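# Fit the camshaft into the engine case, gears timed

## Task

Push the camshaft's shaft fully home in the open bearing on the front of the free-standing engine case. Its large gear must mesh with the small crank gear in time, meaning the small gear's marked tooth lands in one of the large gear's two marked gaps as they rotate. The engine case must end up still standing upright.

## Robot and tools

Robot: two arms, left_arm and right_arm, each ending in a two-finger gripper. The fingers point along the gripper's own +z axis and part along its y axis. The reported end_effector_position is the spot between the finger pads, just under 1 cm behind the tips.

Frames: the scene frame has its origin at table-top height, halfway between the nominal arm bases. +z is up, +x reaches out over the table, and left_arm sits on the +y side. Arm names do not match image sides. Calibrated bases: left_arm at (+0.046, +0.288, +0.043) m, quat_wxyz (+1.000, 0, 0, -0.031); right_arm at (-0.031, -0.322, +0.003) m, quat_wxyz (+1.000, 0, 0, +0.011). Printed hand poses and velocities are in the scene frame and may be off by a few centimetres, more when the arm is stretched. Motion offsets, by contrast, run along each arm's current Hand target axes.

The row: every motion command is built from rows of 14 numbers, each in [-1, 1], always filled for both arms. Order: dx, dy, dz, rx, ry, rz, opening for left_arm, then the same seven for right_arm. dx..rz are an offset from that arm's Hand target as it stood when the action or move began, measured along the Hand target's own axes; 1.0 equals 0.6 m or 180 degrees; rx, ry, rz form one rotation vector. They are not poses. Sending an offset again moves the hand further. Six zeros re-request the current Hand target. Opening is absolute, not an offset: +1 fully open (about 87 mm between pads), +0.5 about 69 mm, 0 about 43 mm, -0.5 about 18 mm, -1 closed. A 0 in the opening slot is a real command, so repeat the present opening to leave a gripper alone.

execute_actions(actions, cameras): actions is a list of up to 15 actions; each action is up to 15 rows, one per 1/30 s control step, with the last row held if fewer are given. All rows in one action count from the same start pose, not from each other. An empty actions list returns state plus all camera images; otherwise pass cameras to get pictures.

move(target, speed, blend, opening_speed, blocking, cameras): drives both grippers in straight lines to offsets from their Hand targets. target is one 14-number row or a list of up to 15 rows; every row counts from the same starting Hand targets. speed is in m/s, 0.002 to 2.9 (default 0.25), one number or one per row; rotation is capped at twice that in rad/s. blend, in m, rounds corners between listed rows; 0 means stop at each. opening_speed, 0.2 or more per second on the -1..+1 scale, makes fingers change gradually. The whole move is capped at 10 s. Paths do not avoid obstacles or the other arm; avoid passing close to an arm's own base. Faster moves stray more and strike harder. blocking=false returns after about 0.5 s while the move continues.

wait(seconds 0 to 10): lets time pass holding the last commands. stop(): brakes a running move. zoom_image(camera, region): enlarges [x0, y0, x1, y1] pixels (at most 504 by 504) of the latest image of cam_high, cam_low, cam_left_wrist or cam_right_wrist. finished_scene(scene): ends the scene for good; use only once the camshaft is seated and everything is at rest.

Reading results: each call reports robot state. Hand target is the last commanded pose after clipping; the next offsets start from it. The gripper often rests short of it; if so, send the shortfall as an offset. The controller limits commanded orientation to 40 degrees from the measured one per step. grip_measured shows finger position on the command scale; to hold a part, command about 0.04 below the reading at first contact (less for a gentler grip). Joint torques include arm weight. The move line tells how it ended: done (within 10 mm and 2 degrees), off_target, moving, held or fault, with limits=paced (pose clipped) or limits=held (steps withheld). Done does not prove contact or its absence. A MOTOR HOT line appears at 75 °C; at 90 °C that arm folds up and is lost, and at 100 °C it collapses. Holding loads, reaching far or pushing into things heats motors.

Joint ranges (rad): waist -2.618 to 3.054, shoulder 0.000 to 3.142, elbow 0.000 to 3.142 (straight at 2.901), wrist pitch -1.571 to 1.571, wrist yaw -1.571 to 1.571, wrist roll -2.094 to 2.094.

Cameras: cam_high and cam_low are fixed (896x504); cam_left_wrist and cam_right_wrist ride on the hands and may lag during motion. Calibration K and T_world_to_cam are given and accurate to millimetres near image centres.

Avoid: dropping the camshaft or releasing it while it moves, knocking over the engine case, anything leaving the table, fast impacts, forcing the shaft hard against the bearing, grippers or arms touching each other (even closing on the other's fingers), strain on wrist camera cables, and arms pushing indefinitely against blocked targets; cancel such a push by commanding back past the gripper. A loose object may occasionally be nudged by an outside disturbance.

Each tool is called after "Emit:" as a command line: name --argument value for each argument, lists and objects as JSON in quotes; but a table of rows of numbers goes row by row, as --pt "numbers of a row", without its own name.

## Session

Emit:
execute_actions --actions '[]'

Emit:
zoom_image --camera "cam_high" --region '[360, 180, 600, 320]'

Emit:
zoom_image --camera "cam_low" --region '[240, 200, 480, 330]'

Scene clock: 0.00 s.
left_arm: end_effector_position=(+0.4225, +0.2975, +0.1038) grip_measured=+1.000 end_effector_quat_wxyz=(+0.586, -0.063, +0.802, +0.096) | right_arm: end_effector_position=(+0.3604, -0.3468, +0.0582) grip_measured=+1.000 end_effector_quat_wxyz=(+0.582, +0.045, +0.812, -0.022)
Joint positions: left_arm=[-0.073 1.521 0.351 0.849 -0.359 -0.032 1] | right_arm=[-0.068 1.566 0.394 0.845 0.043 0.033 1]
Joint velocities: within noise
Joint torques (N m): no reading
Motor temperatures (°C): left_arm=[22 28 30 31 22 22 22] | right_arm=[23 37 39 26 23 24 24]
Heat: left arm: 31 °C; right arm: 39 °C.
Hand target: left_arm +0.4227, +0.2974, +0.1040; +0.585, -0.062, +0.803, +0.096 | right_arm +0.3663, -0.3471, +0.0694; +0.597, +0.045, +0.801, -0.022
Tool commands: left_gripper/opening=+1.0 right_gripper/opening=+1.0
camera_calibration:
cam_left_wrist: T_world_to_cam=[[0.214995, -0.97399, -0.0715536, 0.200894], [-0.903586, -0.170584, -0.392981, 0.49601], [0.370554, 0.149144, -0.916758, 0.0335441], [0, 0, 0, 1]] pos_world=[0.392566, 0.275277, 0.240049]
cam_right_wrist: T_world_to_cam=[[-0.0666209, -0.996413, -0.0521842, -0.314724], [-0.928008, 0.0810913, -0.363629, 0.402889], [0.366556, 0.024202, -0.930081, 0.0756525], [0, 0, 0, 1]] pos_world=[0.325186, -0.348097, 0.200441]

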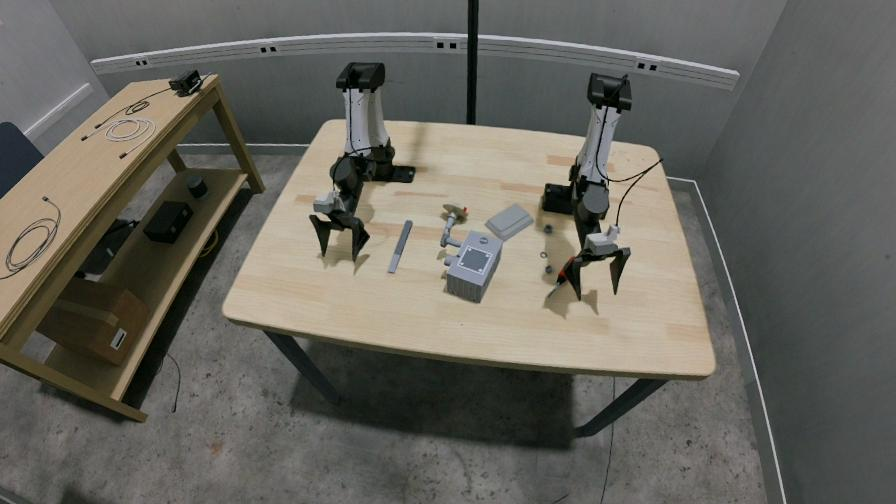

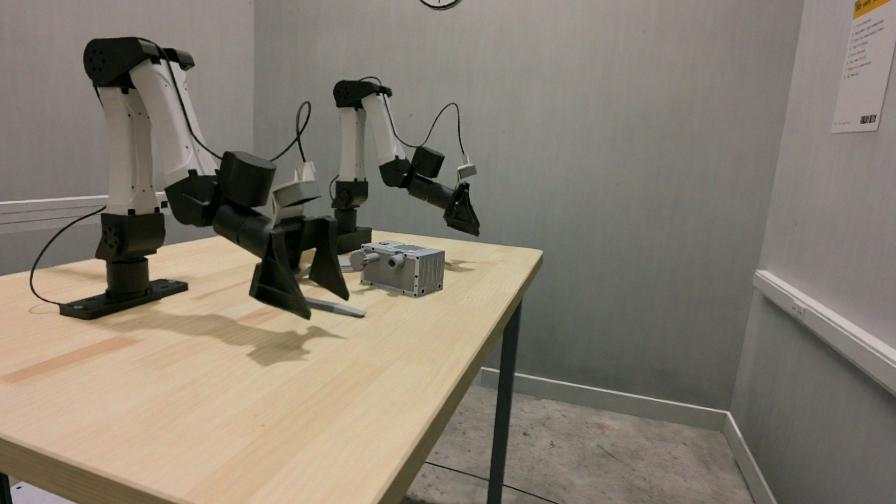

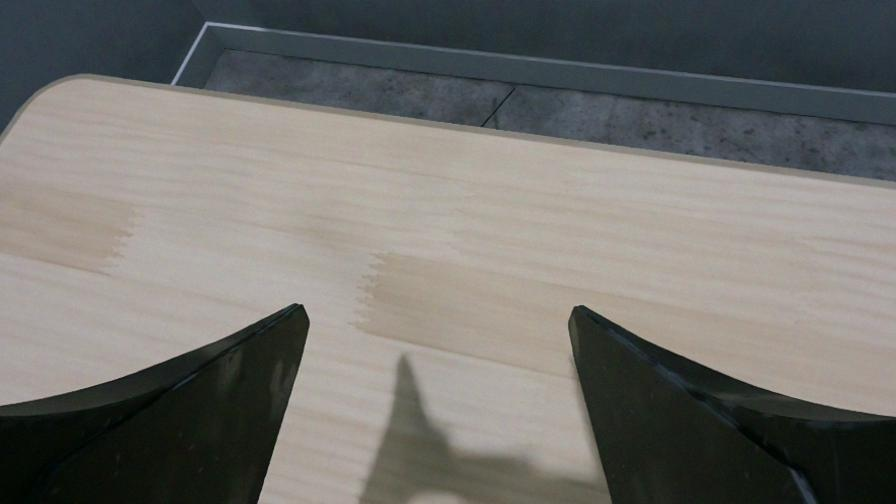

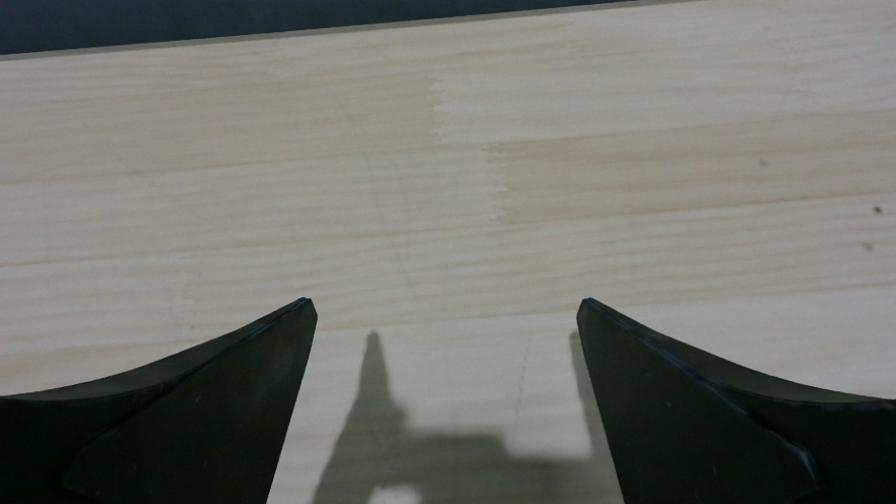

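Scaled by 2.100 from the camera's 896x504 image, which has a finer 1280x720 frame.

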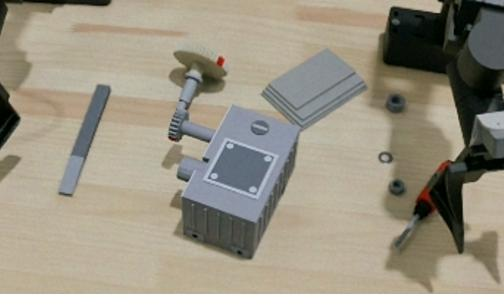

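Scaled by 2.100 from the camera's 896x504 image, which has a finer 1280x720 frame.

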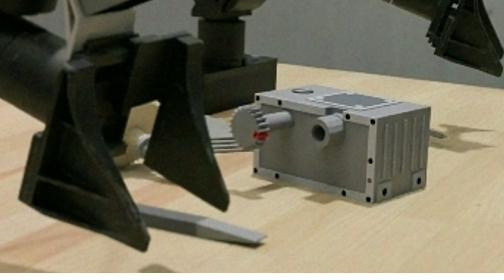

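Emit:
move --pt "-0.19 0.016 -0.06 0 0 0 1 0 -0.15 0 0 0 0 1" --pt "-0.054 -0.558 -0.519 0.407 0.227 0.525 1 0 -0.25 0 0 0 0 1" --speed 0.3 --blend 0.05 --cameras '["cam_high","cam_low","cam_left_wrist"]'

Scene clock: 49.17 s.
left_arm: end_effector_position=(+0.2168, -0.0983, +0.2023) grip_measured=+1.000 end_effector_quat_wxyz=(+0.074, +0.778, +0.624, -0.013) | right_arm: end_effector_position=(+0.3455, -0.4911, +0.0584) grip_measured=+1.000 end_effector_quat_wxyz=(+0.589, +0.053, +0.806, -0.018)
Joint positions: left_arm=[-1.156 2.236 2.356 -1.542 -0.023 0.573 1] | right_arm=[-0.63 1.685 0.521 0.81 -0.485 -0.136 1]
Joint torques (N m): left_arm=[0.25 -9.32 7.91 0.3 0.34 0.1] | right_arm=[-0.73 -4.26 8.43 2.22 -0.19 -0.1]
Motor temperatures (°C): left_arm=[22 31 33 34 22 22 22] | right_arm=[23 37 41 33 23 24 23]
Heat: left arm: 34 °C; right arm: 41 °C.
Hand target: left_arm +0.2151, -0.0997, +0.2000; +0.000, +0.783, +0.622, +0.000 | right_arm +0.3517, -0.4963, +0.0666; +0.597, +0.045, +0.801, -0.022
Off the commanded pose: left_arm 0.003 m, 9 deg | right_arm 0.012 m, 2 deg.
joint sent to its limit (left arm) — joint 4 (wrist pitch), lower limit. The joint targets are off in orientation, not in position.
move: off_target (left_arm, right_arm)
camera_calibration:
cam_left_wrist: T_world_to_cam=[[-0.974659, 0.201333, -0.0974913, 0.245418], [0.0826595, 0.729127, 0.679368, -0.0609887], [0.207863, 0.654094, -0.727293, 0.305637], [0, 0, 0, 1]] pos_world=[0.180709, -0.204857, 0.287647]
Images, in order (width x height): cam_high 896x504, cam_low 896x504, cam_left_wrist 896x504.

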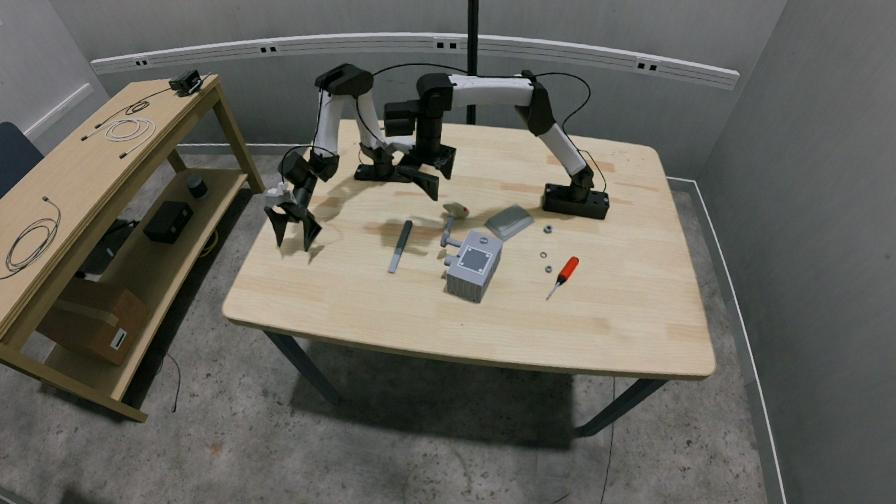

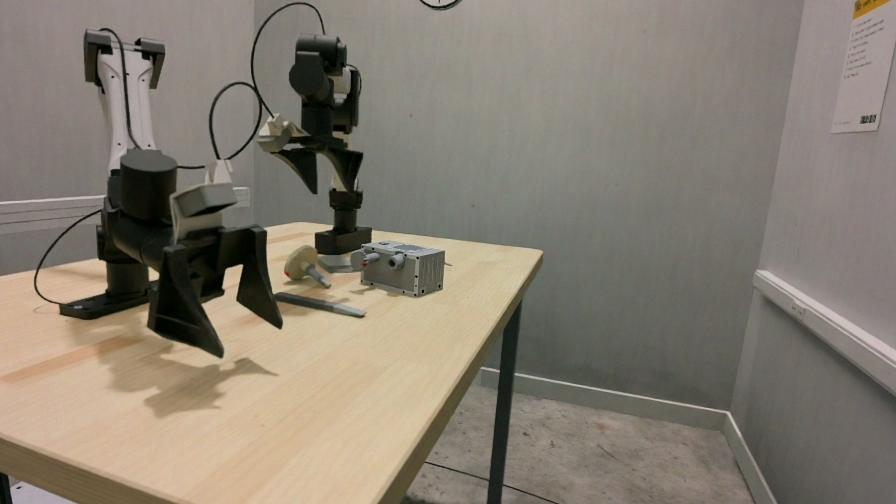

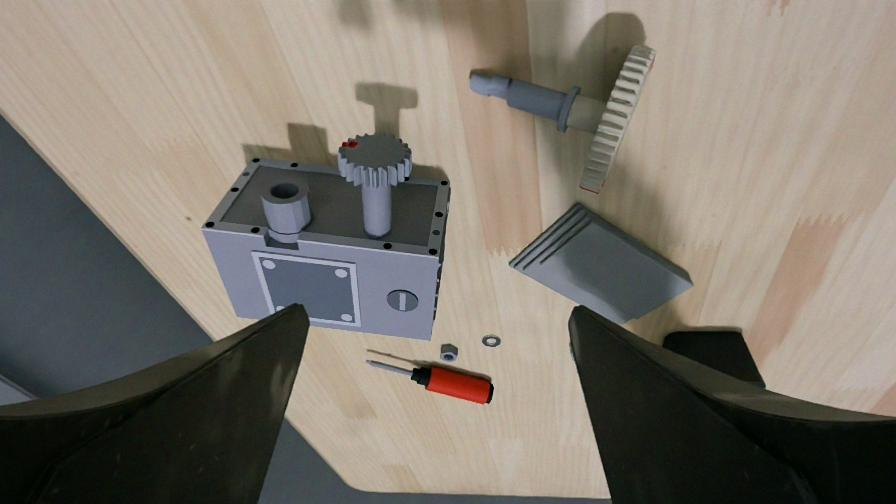

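Emit:
zoom_image --camera "cam_left_wrist" --region '[450, 20, 700, 210]'

Emit:
zoom_image --camera "cam_left_wrist" --region '[190, 110, 470, 350]'

Emit:
zoom_image --camera "cam_left_wrist" --region '[325, 120, 425, 200]'

Emit:
zoom_image --camera "cam_low" --region '[270, 225, 460, 325]'

Scaled by 2.016 from the camera's 896x504 image, which has a finer 1280x720 frame.

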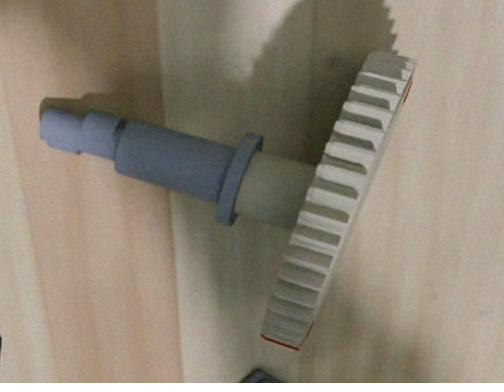

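Scaled by 1.800 from the camera's 896x504 image, which has a finer 1280x720 frame.

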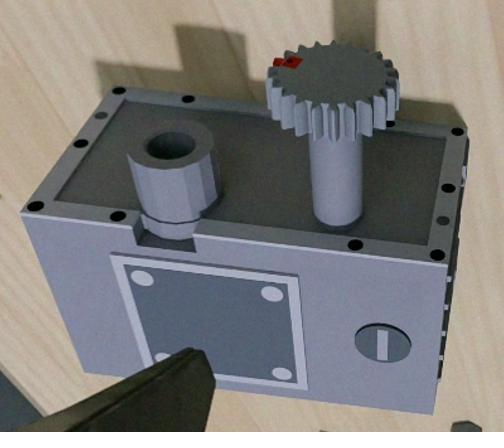

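Scaled by 5.040 from the camera's 896x504 image, which has a finer 1280x720 frame.

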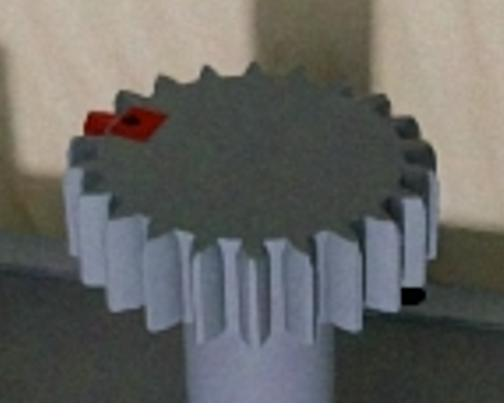

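Scaled by 2.653 from the camera's 896x504 image, which has a finer 1280x720 frame.

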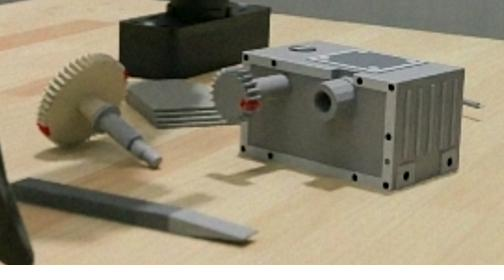

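Emit:
move --target '[0.0173,-0.106,0.143,0.0973,0.003,0.0195,1,0,0,0,0,0,0,1]' --speed 0.2 --cameras '["cam_high","cam_low","cam_left_wrist"]'

Emit:
zoom_image --camera "cam_low" --region '[250, 185, 410, 305]'

Scene clock: 106.23 s.
left_arm: end_effector_position=(+0.1609, -0.0779, +0.1206) grip_measured=+1.000 end_effector_quat_wxyz=(-0.106, +0.789, +0.598, -0.088) | right_arm: end_effector_position=(+0.3455, -0.4911, +0.0584) grip_measured=+1.000 end_effector_quat_wxyz=(+0.589, +0.053, +0.806, -0.018)
Joint positions: left_arm=[-1.163 2.333 2.153 -1.544 0.232 0.637 1] | right_arm=[-0.63 1.685 0.521 0.81 -0.485 -0.136 1]
Joint torques (N m): left_arm=[-0.39 -9.98 5.15 -0.1 0.51 0.11] | right_arm=[-0.75 -4.26 8.43 2.22 -0.18 -0.1]
Motor temperatures (°C): left_arm=[22 46 36 30 22 22 22] | right_arm=[23 36 45 36 23 24 23]
Heat: left arm: 46 °C; right arm: 45 °C.
Hand target: left_arm +0.1556, -0.0753, +0.1142; -0.122, +0.792, +0.591, -0.091 | right_arm +0.3517, -0.4963, +0.0666; +0.597, +0.045, +0.801, -0.022
Off the commanded pose: left_arm 0.009 m, 2 deg | right_arm 0.012 m, 2 deg.
move: off_target (right_arm)
camera_calibration:
cam_left_wrist: T_world_to_cam=[[-0.927931, 0.252568, 0.274142, 0.130463], [0.371945, 0.578992, 0.725552, -0.0795662], [0.0245249, 0.775228, -0.631206, 0.271896], [0, 0, 0, 1]] pos_world=[0.143986, -0.197664, 0.193586]
Images, in order (width x height): cam_high 896x504, cam_low 896x504, cam_left_wrist 896x504.

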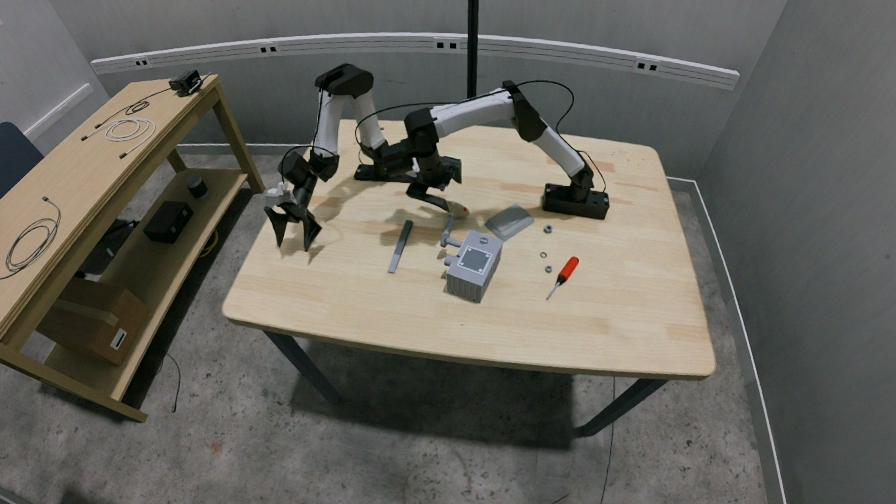

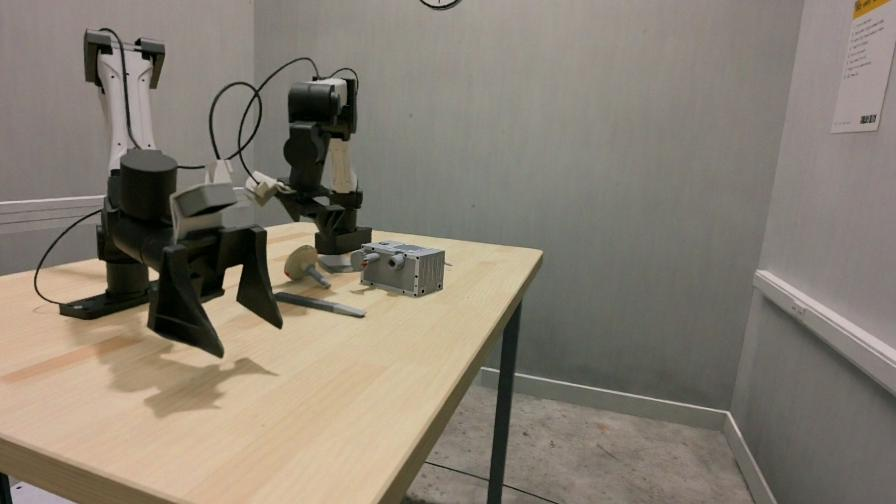

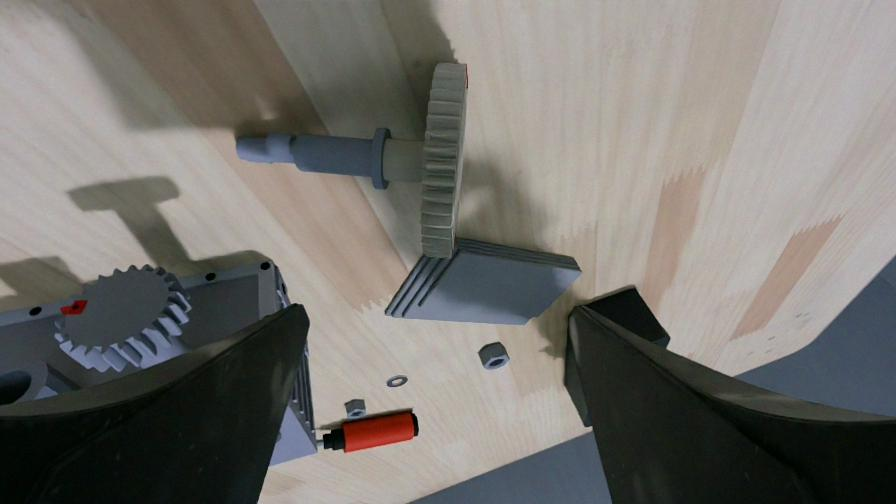

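Scaled by 3.150 from the camera's 896x504 image, which has a finer 1280x720 frame.

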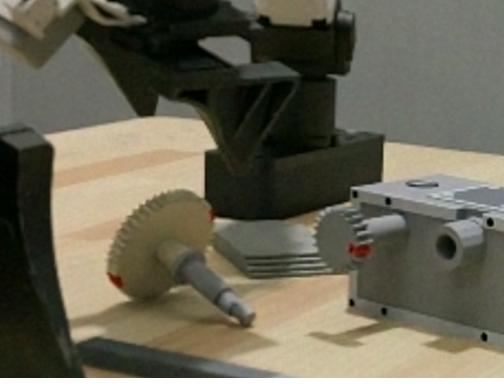

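Emit:
move --target '[0.012,-0.005,0.11,0,0,0,1,0,0,0,0,0,0,1]' --speed 0.12 --cameras '["cam_low","cam_left_wrist"]'

Emit:
zoom_image --camera "cam_low" --region '[250, 185, 410, 305]'

Scene clock: 131.93 s.
left_arm: end_effector_position=(+0.1392, -0.0583, +0.0448) grip_measured=+1.000 end_effector_quat_wxyz=(-0.134, +0.794, +0.588, -0.081) | right_arm: end_effector_position=(+0.3455, -0.4911, +0.0584) grip_measured=+1.000 end_effector_quat_wxyz=(+0.589, +0.053, +0.806, -0.018)
Joint positions: left_arm=[-1.197 2.318 1.807 -1.267 0.239 0.632 1] | right_arm=[-0.63 1.685 0.521 0.81 -0.485 -0.136 1]
Joint torques (N m): left_arm=[-0.2 -12.98 4.77 0.02 0.47 -0.18] | right_arm=[-0.73 -4.26 8.43 2.22 -0.18 -0.1]
Heat: left arm: 46 °C; right arm: 46 °C.
Hand target: left_arm +0.1357, -0.0619, +0.0521; -0.122, +0.792, +0.591, -0.091 | right_arm +0.3517, -0.4963, +0.0666; +0.597, +0.045, +0.801, -0.022
Off the commanded pose: left_arm 0.009 m, 2 deg | right_arm 0.012 m, 2 deg.
move: off_target (right_arm)
camera_calibration:
cam_left_wrist: T_world_to_cam=[[-0.913479, 0.264251, 0.309398, 0.12322], [0.405555, 0.529882, 0.744816, -0.0362826], [0.0328738, 0.805851, -0.591205, 0.208197], [0, 0, 0, 1]] pos_world=[0.120429, -0.181112, 0.111987]
Images, in order (width x height): cam_low 896x504, cam_left_wrist 896x504.

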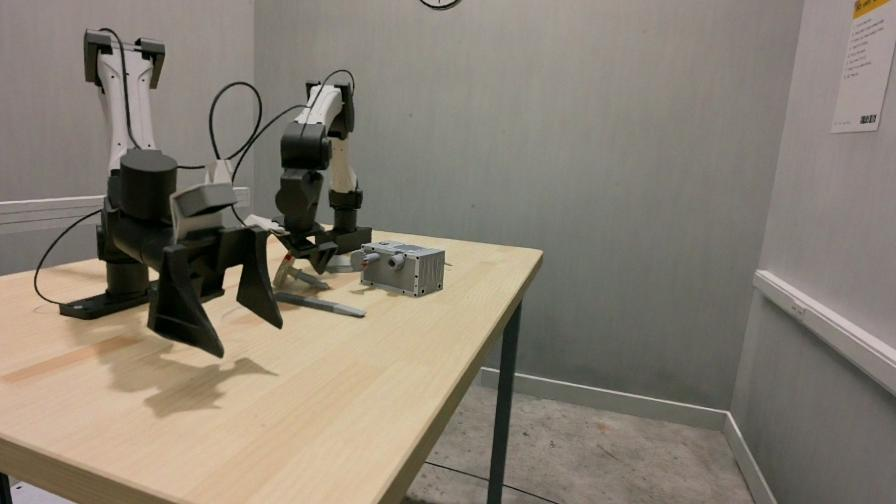

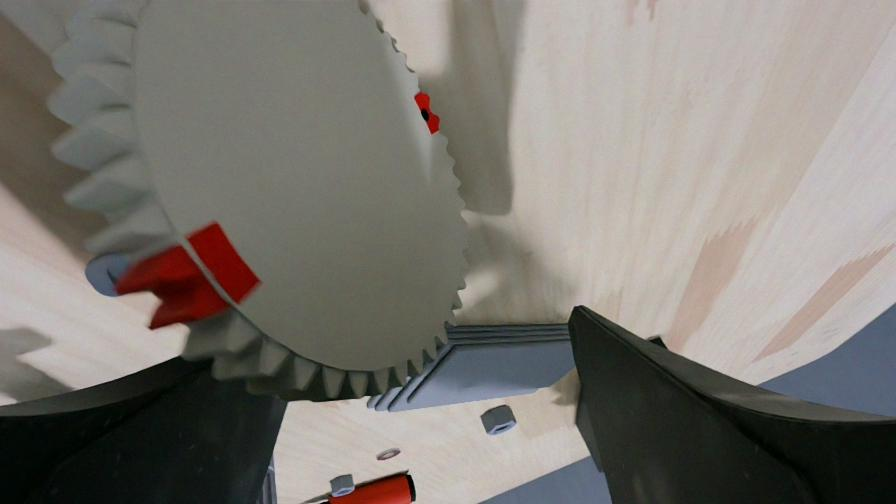

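Scaled by 3.150 from the camera's 896x504 image, which has a finer 1280x720 frame.

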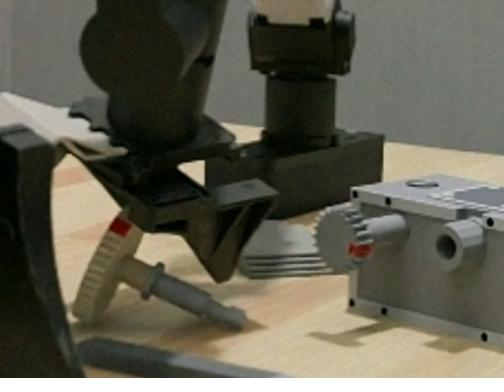

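Emit:
move --target '[0,0.0,-0.19,0,0,0,1,0,0,0,0,0,0,1]' --speed 0.12 --cameras '["cam_high","cam_low","cam_left_wrist"]'

Emit:
zoom_image --camera "cam_low" --region '[250, 185, 410, 305]'

Scene clock: 143.77 s.
left_arm: end_effector_position=(+0.1661, -0.0720, +0.1494) grip_measured=+1.000 end_effector_quat_wxyz=(-0.074, +0.788, +0.602, -0.103) | right_arm: end_effector_position=(+0.3455, -0.4911, +0.0584) grip_measured=+1.000 end_effector_quat_wxyz=(+0.589, +0.053, +0.806, -0.018)
Joint positions: left_arm=[-1.142 2.239 2.125 -1.544 0.239 0.644 1] | right_arm=[-0.63 1.685 0.521 0.81 -0.485 -0.136 1]
Joint torques (N m): left_arm=[0.57 -12.18 7.41 -0.01 0.34 0.13] | right_arm=[-0.73 -4.27 8.43 2.22 -0.18 -0.1]
Motor temperatures (°C): left_arm=[22 52 34 29 23 22 22] | right_arm=[23 36 46 38 23 24 23]
Heat: left arm: 52 °C; right arm: 46 °C.
Hand target: left_arm +0.1686, -0.0718, +0.1610; -0.122, +0.792, +0.591, -0.091 | right_arm +0.3517, -0.4963, +0.0666; +0.597, +0.045, +0.801, -0.022
Off the commanded pose: left_arm 0.012 m, 6 deg | right_arm 0.012 m, 2 deg.
joint sent to its limit (left arm) — joint 4 (wrist pitch), lower limit. The joint targets are off in orientation, not in position.
move: off_target (left_arm, right_arm)
camera_calibration:
cam_left_wrist: T_world_to_cam=[[-0.935977, 0.255448, 0.242266, 0.132279], [0.351268, 0.631443, 0.691296, -0.0934016], [0.0236133, 0.732138, -0.680747, 0.289738], [0, 0, 0, 1]] pos_world=[0.149777, -0.186941, 0.22976]
Images, in order (width x height): cam_high 896x504, cam_low 896x504, cam_left_wrist 896x504.

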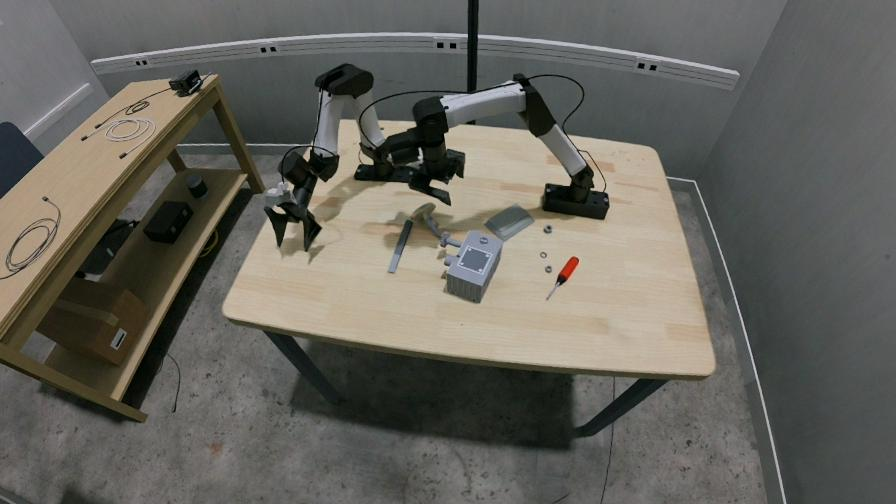

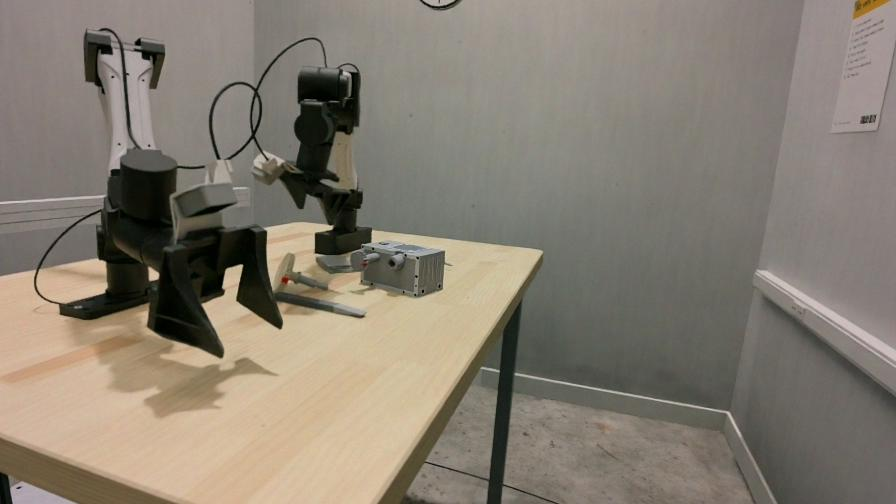

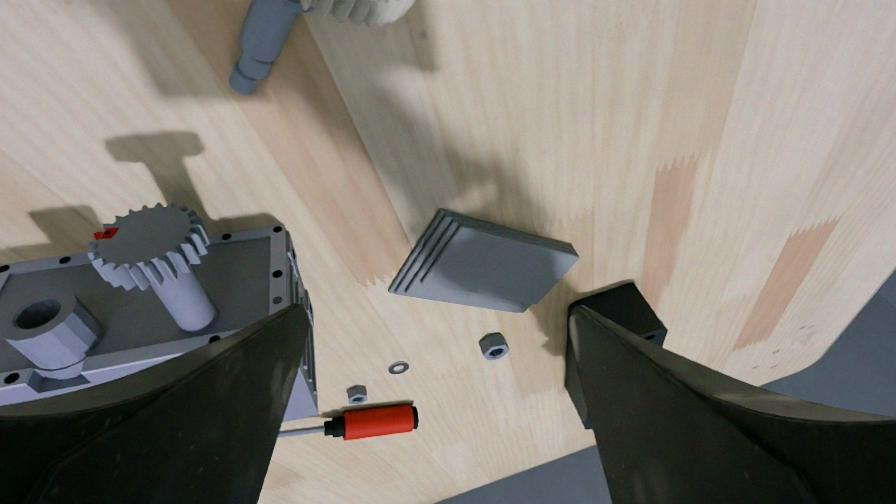

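Scaled by 3.150 from the camera's 896x504 image, which has a finer 1280x720 frame.

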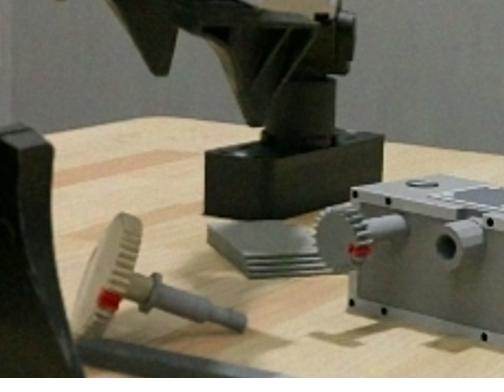

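Emit:
move --target '[-0.083,0.0497,-0.0488,-0.093,-0.0353,-0.229,1,0,0,0,0,0,0,1]' --speed 0.2 --cameras '["cam_high","cam_low","cam_left_wrist"]'

Emit:
zoom_image --camera "cam_low" --region '[250, 185, 410, 305]'

Emit:
zoom_image --camera "cam_high" --region '[390, 190, 510, 310]'

Scene clock: 169.20 s.
left_arm: end_effector_position=(+0.1898, -0.1288, +0.1833) grip_measured=+1.000 end_effector_quat_wxyz=(+0.059, +0.539, +0.838, -0.056) | right_arm: end_effector_position=(+0.3455, -0.4911, +0.0584) grip_measured=+1.000 end_effector_quat_wxyz=(+0.589, +0.053, +0.806, -0.018)
Joint positions: left_arm=[-1.162 2.358 2.495 -1.547 0.017 -0.083 1] | right_arm=[-0.63 1.685 0.521 0.81 -0.485 -0.136 1]
Joint torques (N m): left_arm=[-0.43 -9.76 8.23 0.44 -0.01 -0.2] | right_arm=[-0.73 -4.27 8.44 2.22 -0.18 -0.1]
Heat: left arm: 53 °C; right arm: 46 °C.
Hand target: left_arm +0.1901, -0.1301, +0.1798; +0.000, +0.537, +0.843, +0.000 | right_arm +0.3517, -0.4963, +0.0666; +0.597, +0.045, +0.801, -0.022
Off the commanded pose: left_arm 0.004 m, 9 deg | right_arm 0.012 m, 2 deg.
joint sent to its limit (left arm) — joint 4 (wrist pitch), lower limit. The joint targets are off in orientation, not in position.
move: off_target (left_arm, right_arm)
camera_calibration:
cam_left_wrist: T_world_to_cam=[[-0.906723, -0.420456, 0.0327082, 0.106479], [-0.300758, 0.699059, 0.648738, 0.0509116], [-0.295631, 0.578389, -0.760308, 0.409243], [0, 0, 0, 1]] pos_world=[0.232844, -0.227522, 0.27464]
Images, in order (width x height): cam_high 896x504, cam_low 896x504, cam_left_wrist 896x504.

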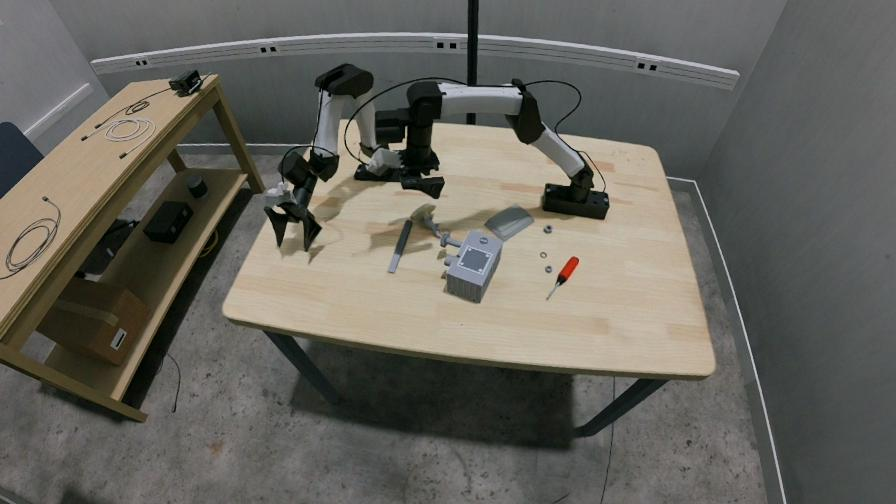

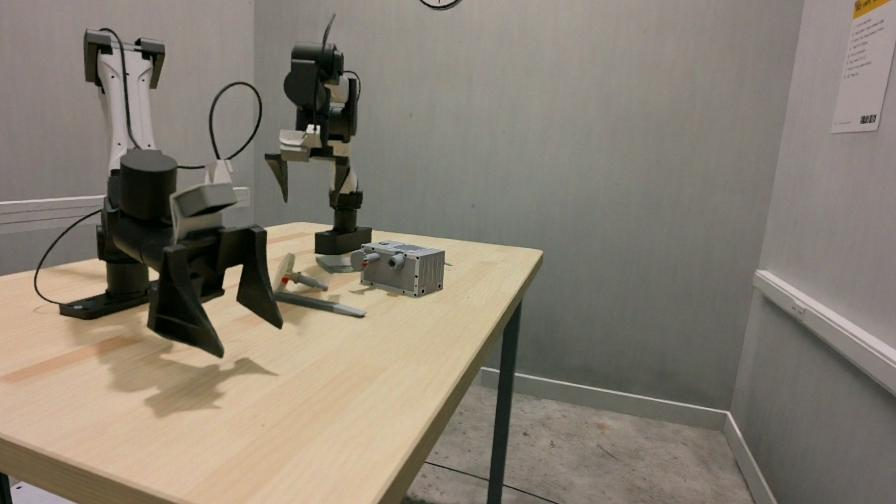

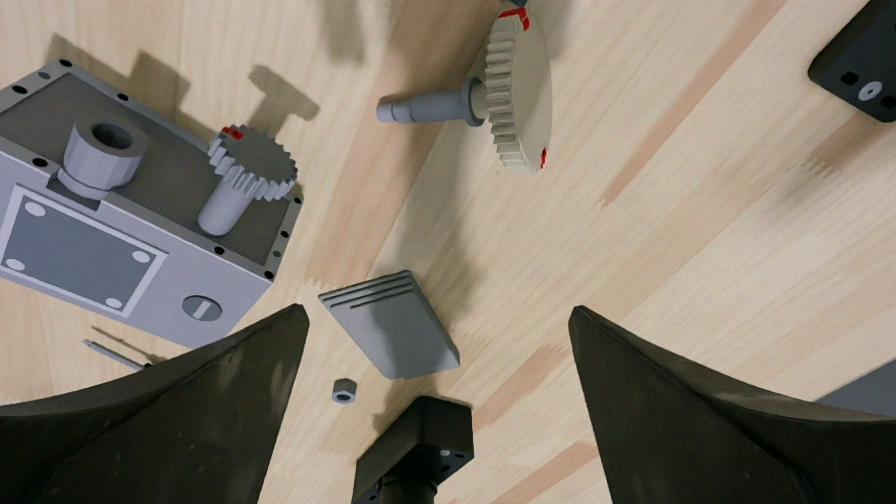

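Scaled by 3.150 from the camera's 896x504 image, which has a finer 1280x720 frame.

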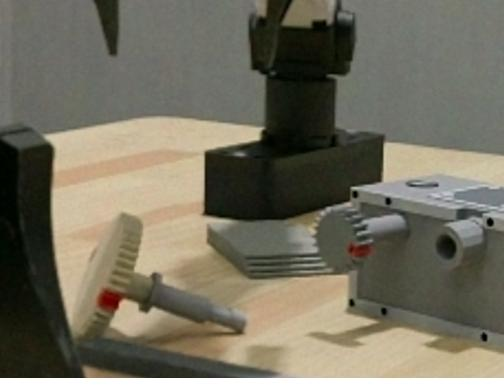

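Scaled by 4.200 from the camera's 896x504 image, which has a finer 1280x720 frame.

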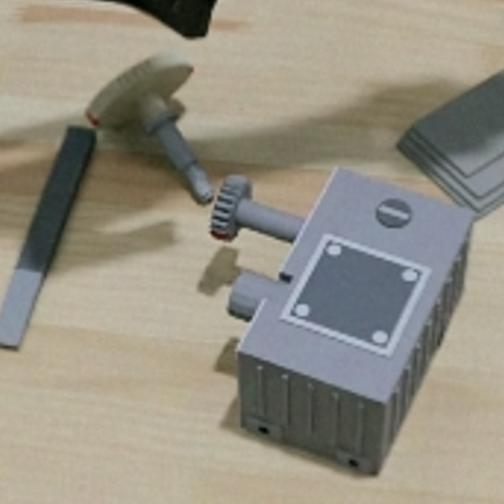

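Emit:
move --target '[-0.01,-0.0353,0.103,0.0993,-0.0139,-0.0879,0.7,0,0,0,0,0,0,1]' --speed 0.15 --cameras '["cam_low","cam_left_wrist"]'

Emit:
zoom_image --camera "cam_low" --region '[250, 185, 410, 305]'

Scene clock: 210.03 s.
left_arm: end_effector_position=(+0.1744, -0.1443, +0.1269) grip_measured=+0.700 end_effector_quat_wxyz=(-0.053, +0.420, +0.895, -0.142) | right_arm: end_effector_position=(+0.3455, -0.4911, +0.0584) grip_measured=+1.000 end_effector_quat_wxyz=(+0.589, +0.053, +0.806, -0.018)
Joint positions: left_arm=[-1.085 2.374 2.247 -1.336 0.286 -0.286 0.85] | right_arm=[-0.63 1.685 0.521 0.81 -0.485 -0.136 1]
Joint torques (N m): left_arm=[0.66 -10.35 5.3 0.55 0.5 -0.22] | right_arm=[-0.73 -4.27 8.43 2.22 -0.18 -0.1]
Motor temperatures (°C): left_arm=[22 56 37 27 22 22 22] | right_arm=[23 35 46 40 23 24 23]
Heat: left arm: 56 °C; right arm: 46 °C.
Hand target: left_arm +0.1735, -0.1445, +0.1181; -0.065, +0.410, +0.899, -0.142 | right_arm +0.3517, -0.4963, +0.0666; +0.597, +0.045, +0.801, -0.022
Off the commanded pose: left_arm 0.009 m, 2 deg | right_arm 0.012 m, 2 deg.
move: off_target (right_arm)
camera_calibration:
cam_left_wrist: T_world_to_cam=[[-0.729944, -0.613882, 0.30055, -0.00485469], [-0.256476, 0.653588, 0.712069, 0.0713347], [-0.633563, 0.442687, -0.634529, 0.39424], [0, 0, 0, 1]] pos_world=[0.264528, -0.224128, 0.20082]
Images, in order (width x height): cam_low 896x504, cam_left_wrist 896x504.

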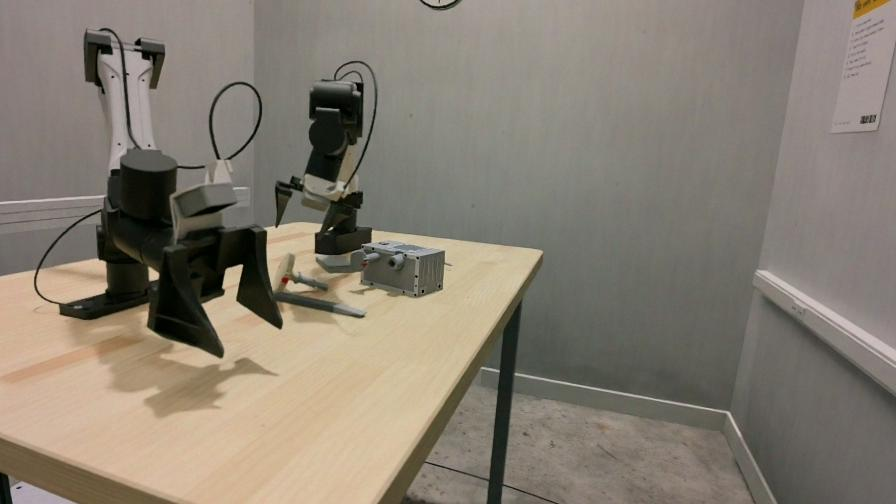

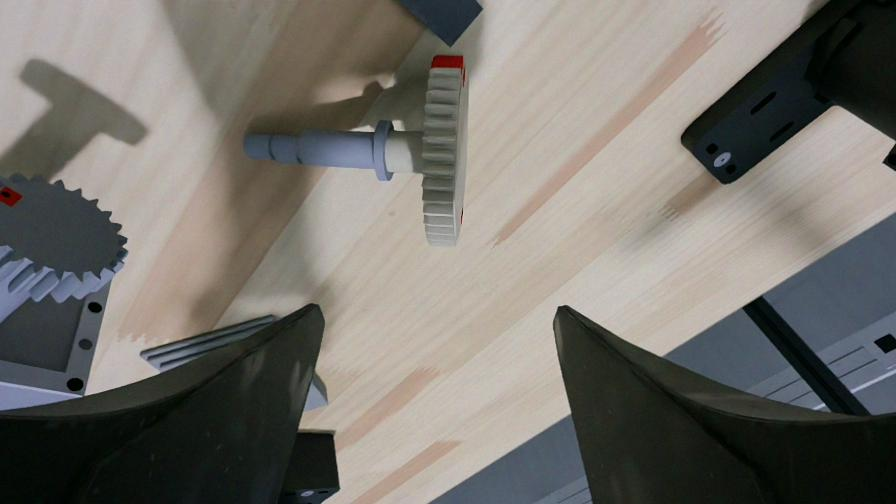

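Scaled by 3.150 from the camera's 896x504 image, which has a finer 1280x720 frame.

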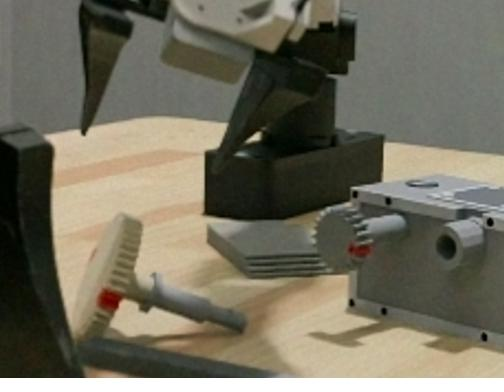

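Emit:
move --target '[0.007,-0.003,0.08,0,0,0,0.7,0,0,0,0,0,0,1]' --speed 0.1 --cameras '["cam_low","cam_left_wrist"]'

Emit:
zoom_image --camera "cam_low" --region '[250, 185, 410, 305]'

Scene clock: 220.93 s.
left_arm: end_effector_position=(+0.1623, -0.1524, +0.0825) grip_measured=+0.700 end_effector_quat_wxyz=(-0.054, +0.416, +0.896, -0.145) | right_arm: end_effector_position=(+0.3455, -0.4911, +0.0584) grip_measured=+1.000 end_effector_quat_wxyz=(+0.589, +0.053, +0.806, -0.018)
Joint positions: left_arm=[-1.114 2.374 2.07 -1.147 0.286 -0.324 0.85] | right_arm=[-0.63 1.685 0.521 0.81 -0.485 -0.136 1]
Joint torques (N m): left_arm=[-0.24 -10.45 5.39 0.57 0.42 -0.28] | right_arm=[-0.73 -4.26 8.43 2.22 -0.18 -0.1]
Motor temperatures (°C): left_arm=[22 55 36 28 23 22 22] | right_arm=[23 35 46 40 23 24 23]
Heat: left arm: 55 °C; right arm: 46 °C.
Hand target: left_arm +0.1584, -0.1521, +0.0730; -0.065, +0.410, +0.899, -0.142 | right_arm +0.3517, -0.4963, +0.0666; +0.597, +0.045, +0.801, -0.022
Off the commanded pose: left_arm 0.010 m, 2 deg | right_arm 0.012 m, 2 deg.
move: off_target (right_arm)
camera_calibration:
cam_left_wrist: T_world_to_cam=[[-0.724363, -0.618308, 0.304949, -0.00727375], [-0.258616, 0.653724, 0.71117, 0.105624], [-0.639075, 0.43628, -0.633438, 0.361725], [0, 0, 0, 1]] pos_world=[0.253217, -0.23136, 0.156232]
Images, in order (width x height): cam_low 896x504, cam_left_wrist 896x504.

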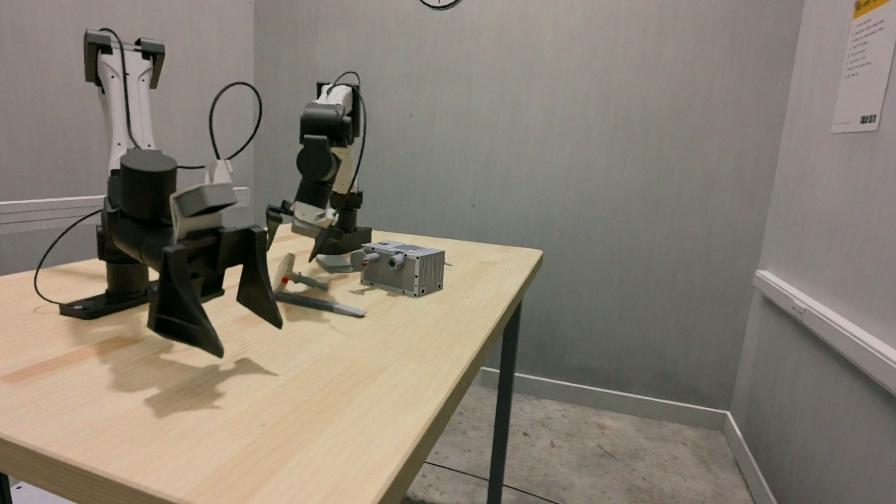

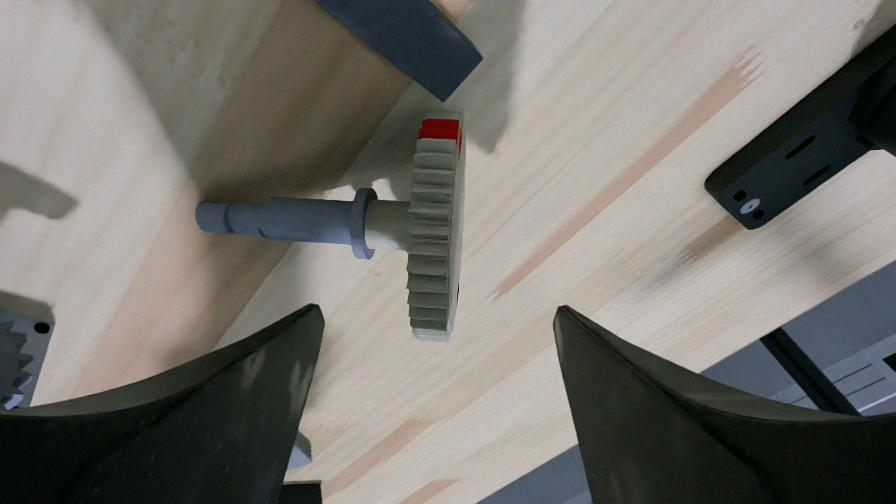

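Scaled by 3.150 from the camera's 896x504 image, which has a finer 1280x720 frame.

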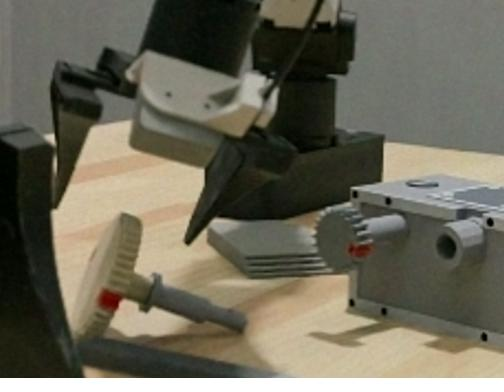

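Emit:
move --target '[0,0,0.02,0,0,0,0.5,0,0,0,0,0,0,1]' --speed 0.06 --cameras '["cam_low","cam_left_wrist"]'

Emit:
zoom_image --camera "cam_low" --region '[250, 185, 410, 305]'

Scene clock: 231.50 s.
left_arm: end_effector_position=(+0.1612, -0.1550, +0.0728) grip_measured=+0.500 end_effector_quat_wxyz=(-0.052, +0.415, +0.897, -0.146) | right_arm: end_effector_position=(+0.3455, -0.4911, +0.0584) grip_measured=+1.000 end_effector_quat_wxyz=(+0.589, +0.053, +0.806, -0.018)
Joint positions: left_arm=[-1.118 2.381 2.044 -1.107 0.286 -0.331 0.75] | right_arm=[-0.63 1.685 0.521 0.81 -0.485 -0.136 1]
Joint torques (N m): left_arm=[-0.5 -10.15 5.55 0.58 0.4 -0.25] | right_arm=[-0.75 -4.27 8.43 2.22 -0.18 -0.1]
Motor temperatures (°C): left_arm=[22 55 35 27 23 22 22] | right_arm=[23 34 46 40 23 24 23]
Heat: left arm: 55 °C; right arm: 46 °C.
Hand target: left_arm +0.1555, -0.1546, +0.0616; -0.065, +0.410, +0.899, -0.142 | right_arm +0.3517, -0.4963, +0.0666; +0.597, +0.045, +0.801, -0.022
Off the commanded pose: left_arm 0.013 m, 2 deg | right_arm 0.012 m, 2 deg.
move: off_target (left_arm, right_arm)
camera_calibration:
cam_left_wrist: T_world_to_cam=[[-0.722392, -0.619629, 0.306935, -0.00736312], [-0.261419, 0.655661, 0.708357, 0.114928], [-0.640164, 0.431473, -0.635627, 0.355677], [0, 0, 0, 1]] pos_world=[0.252417, -0.233381, 0.146928]
Images, in order (width x height): cam_low 896x504, cam_left_wrist 896x504.

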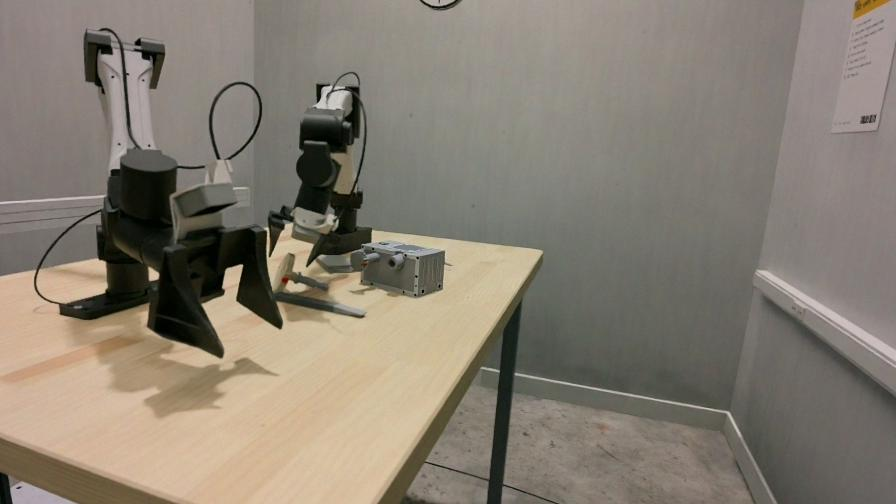

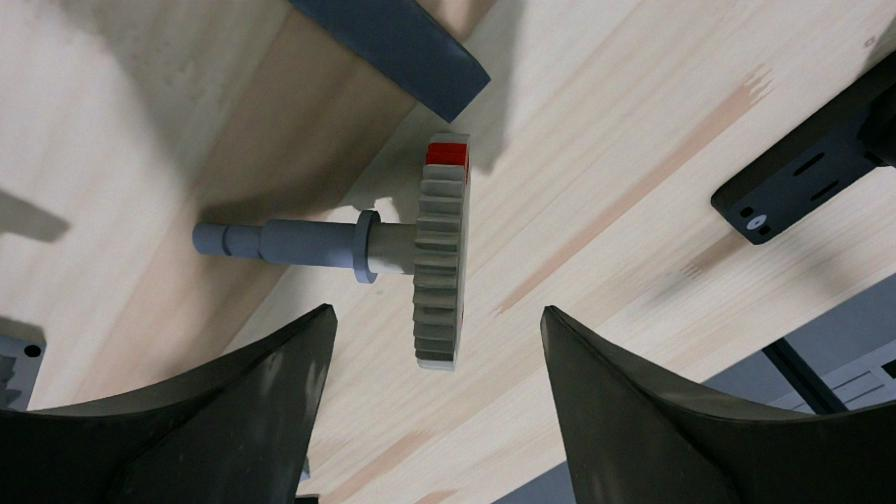

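Scaled by 3.150 from the camera's 896x504 image, which has a finer 1280x720 frame.

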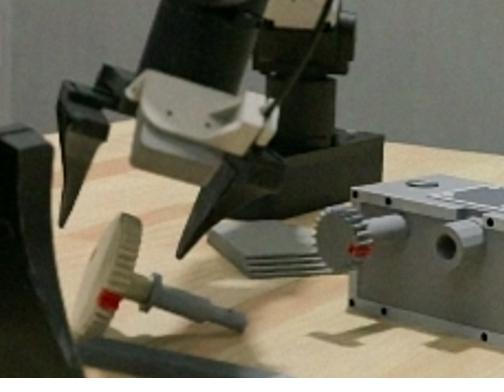

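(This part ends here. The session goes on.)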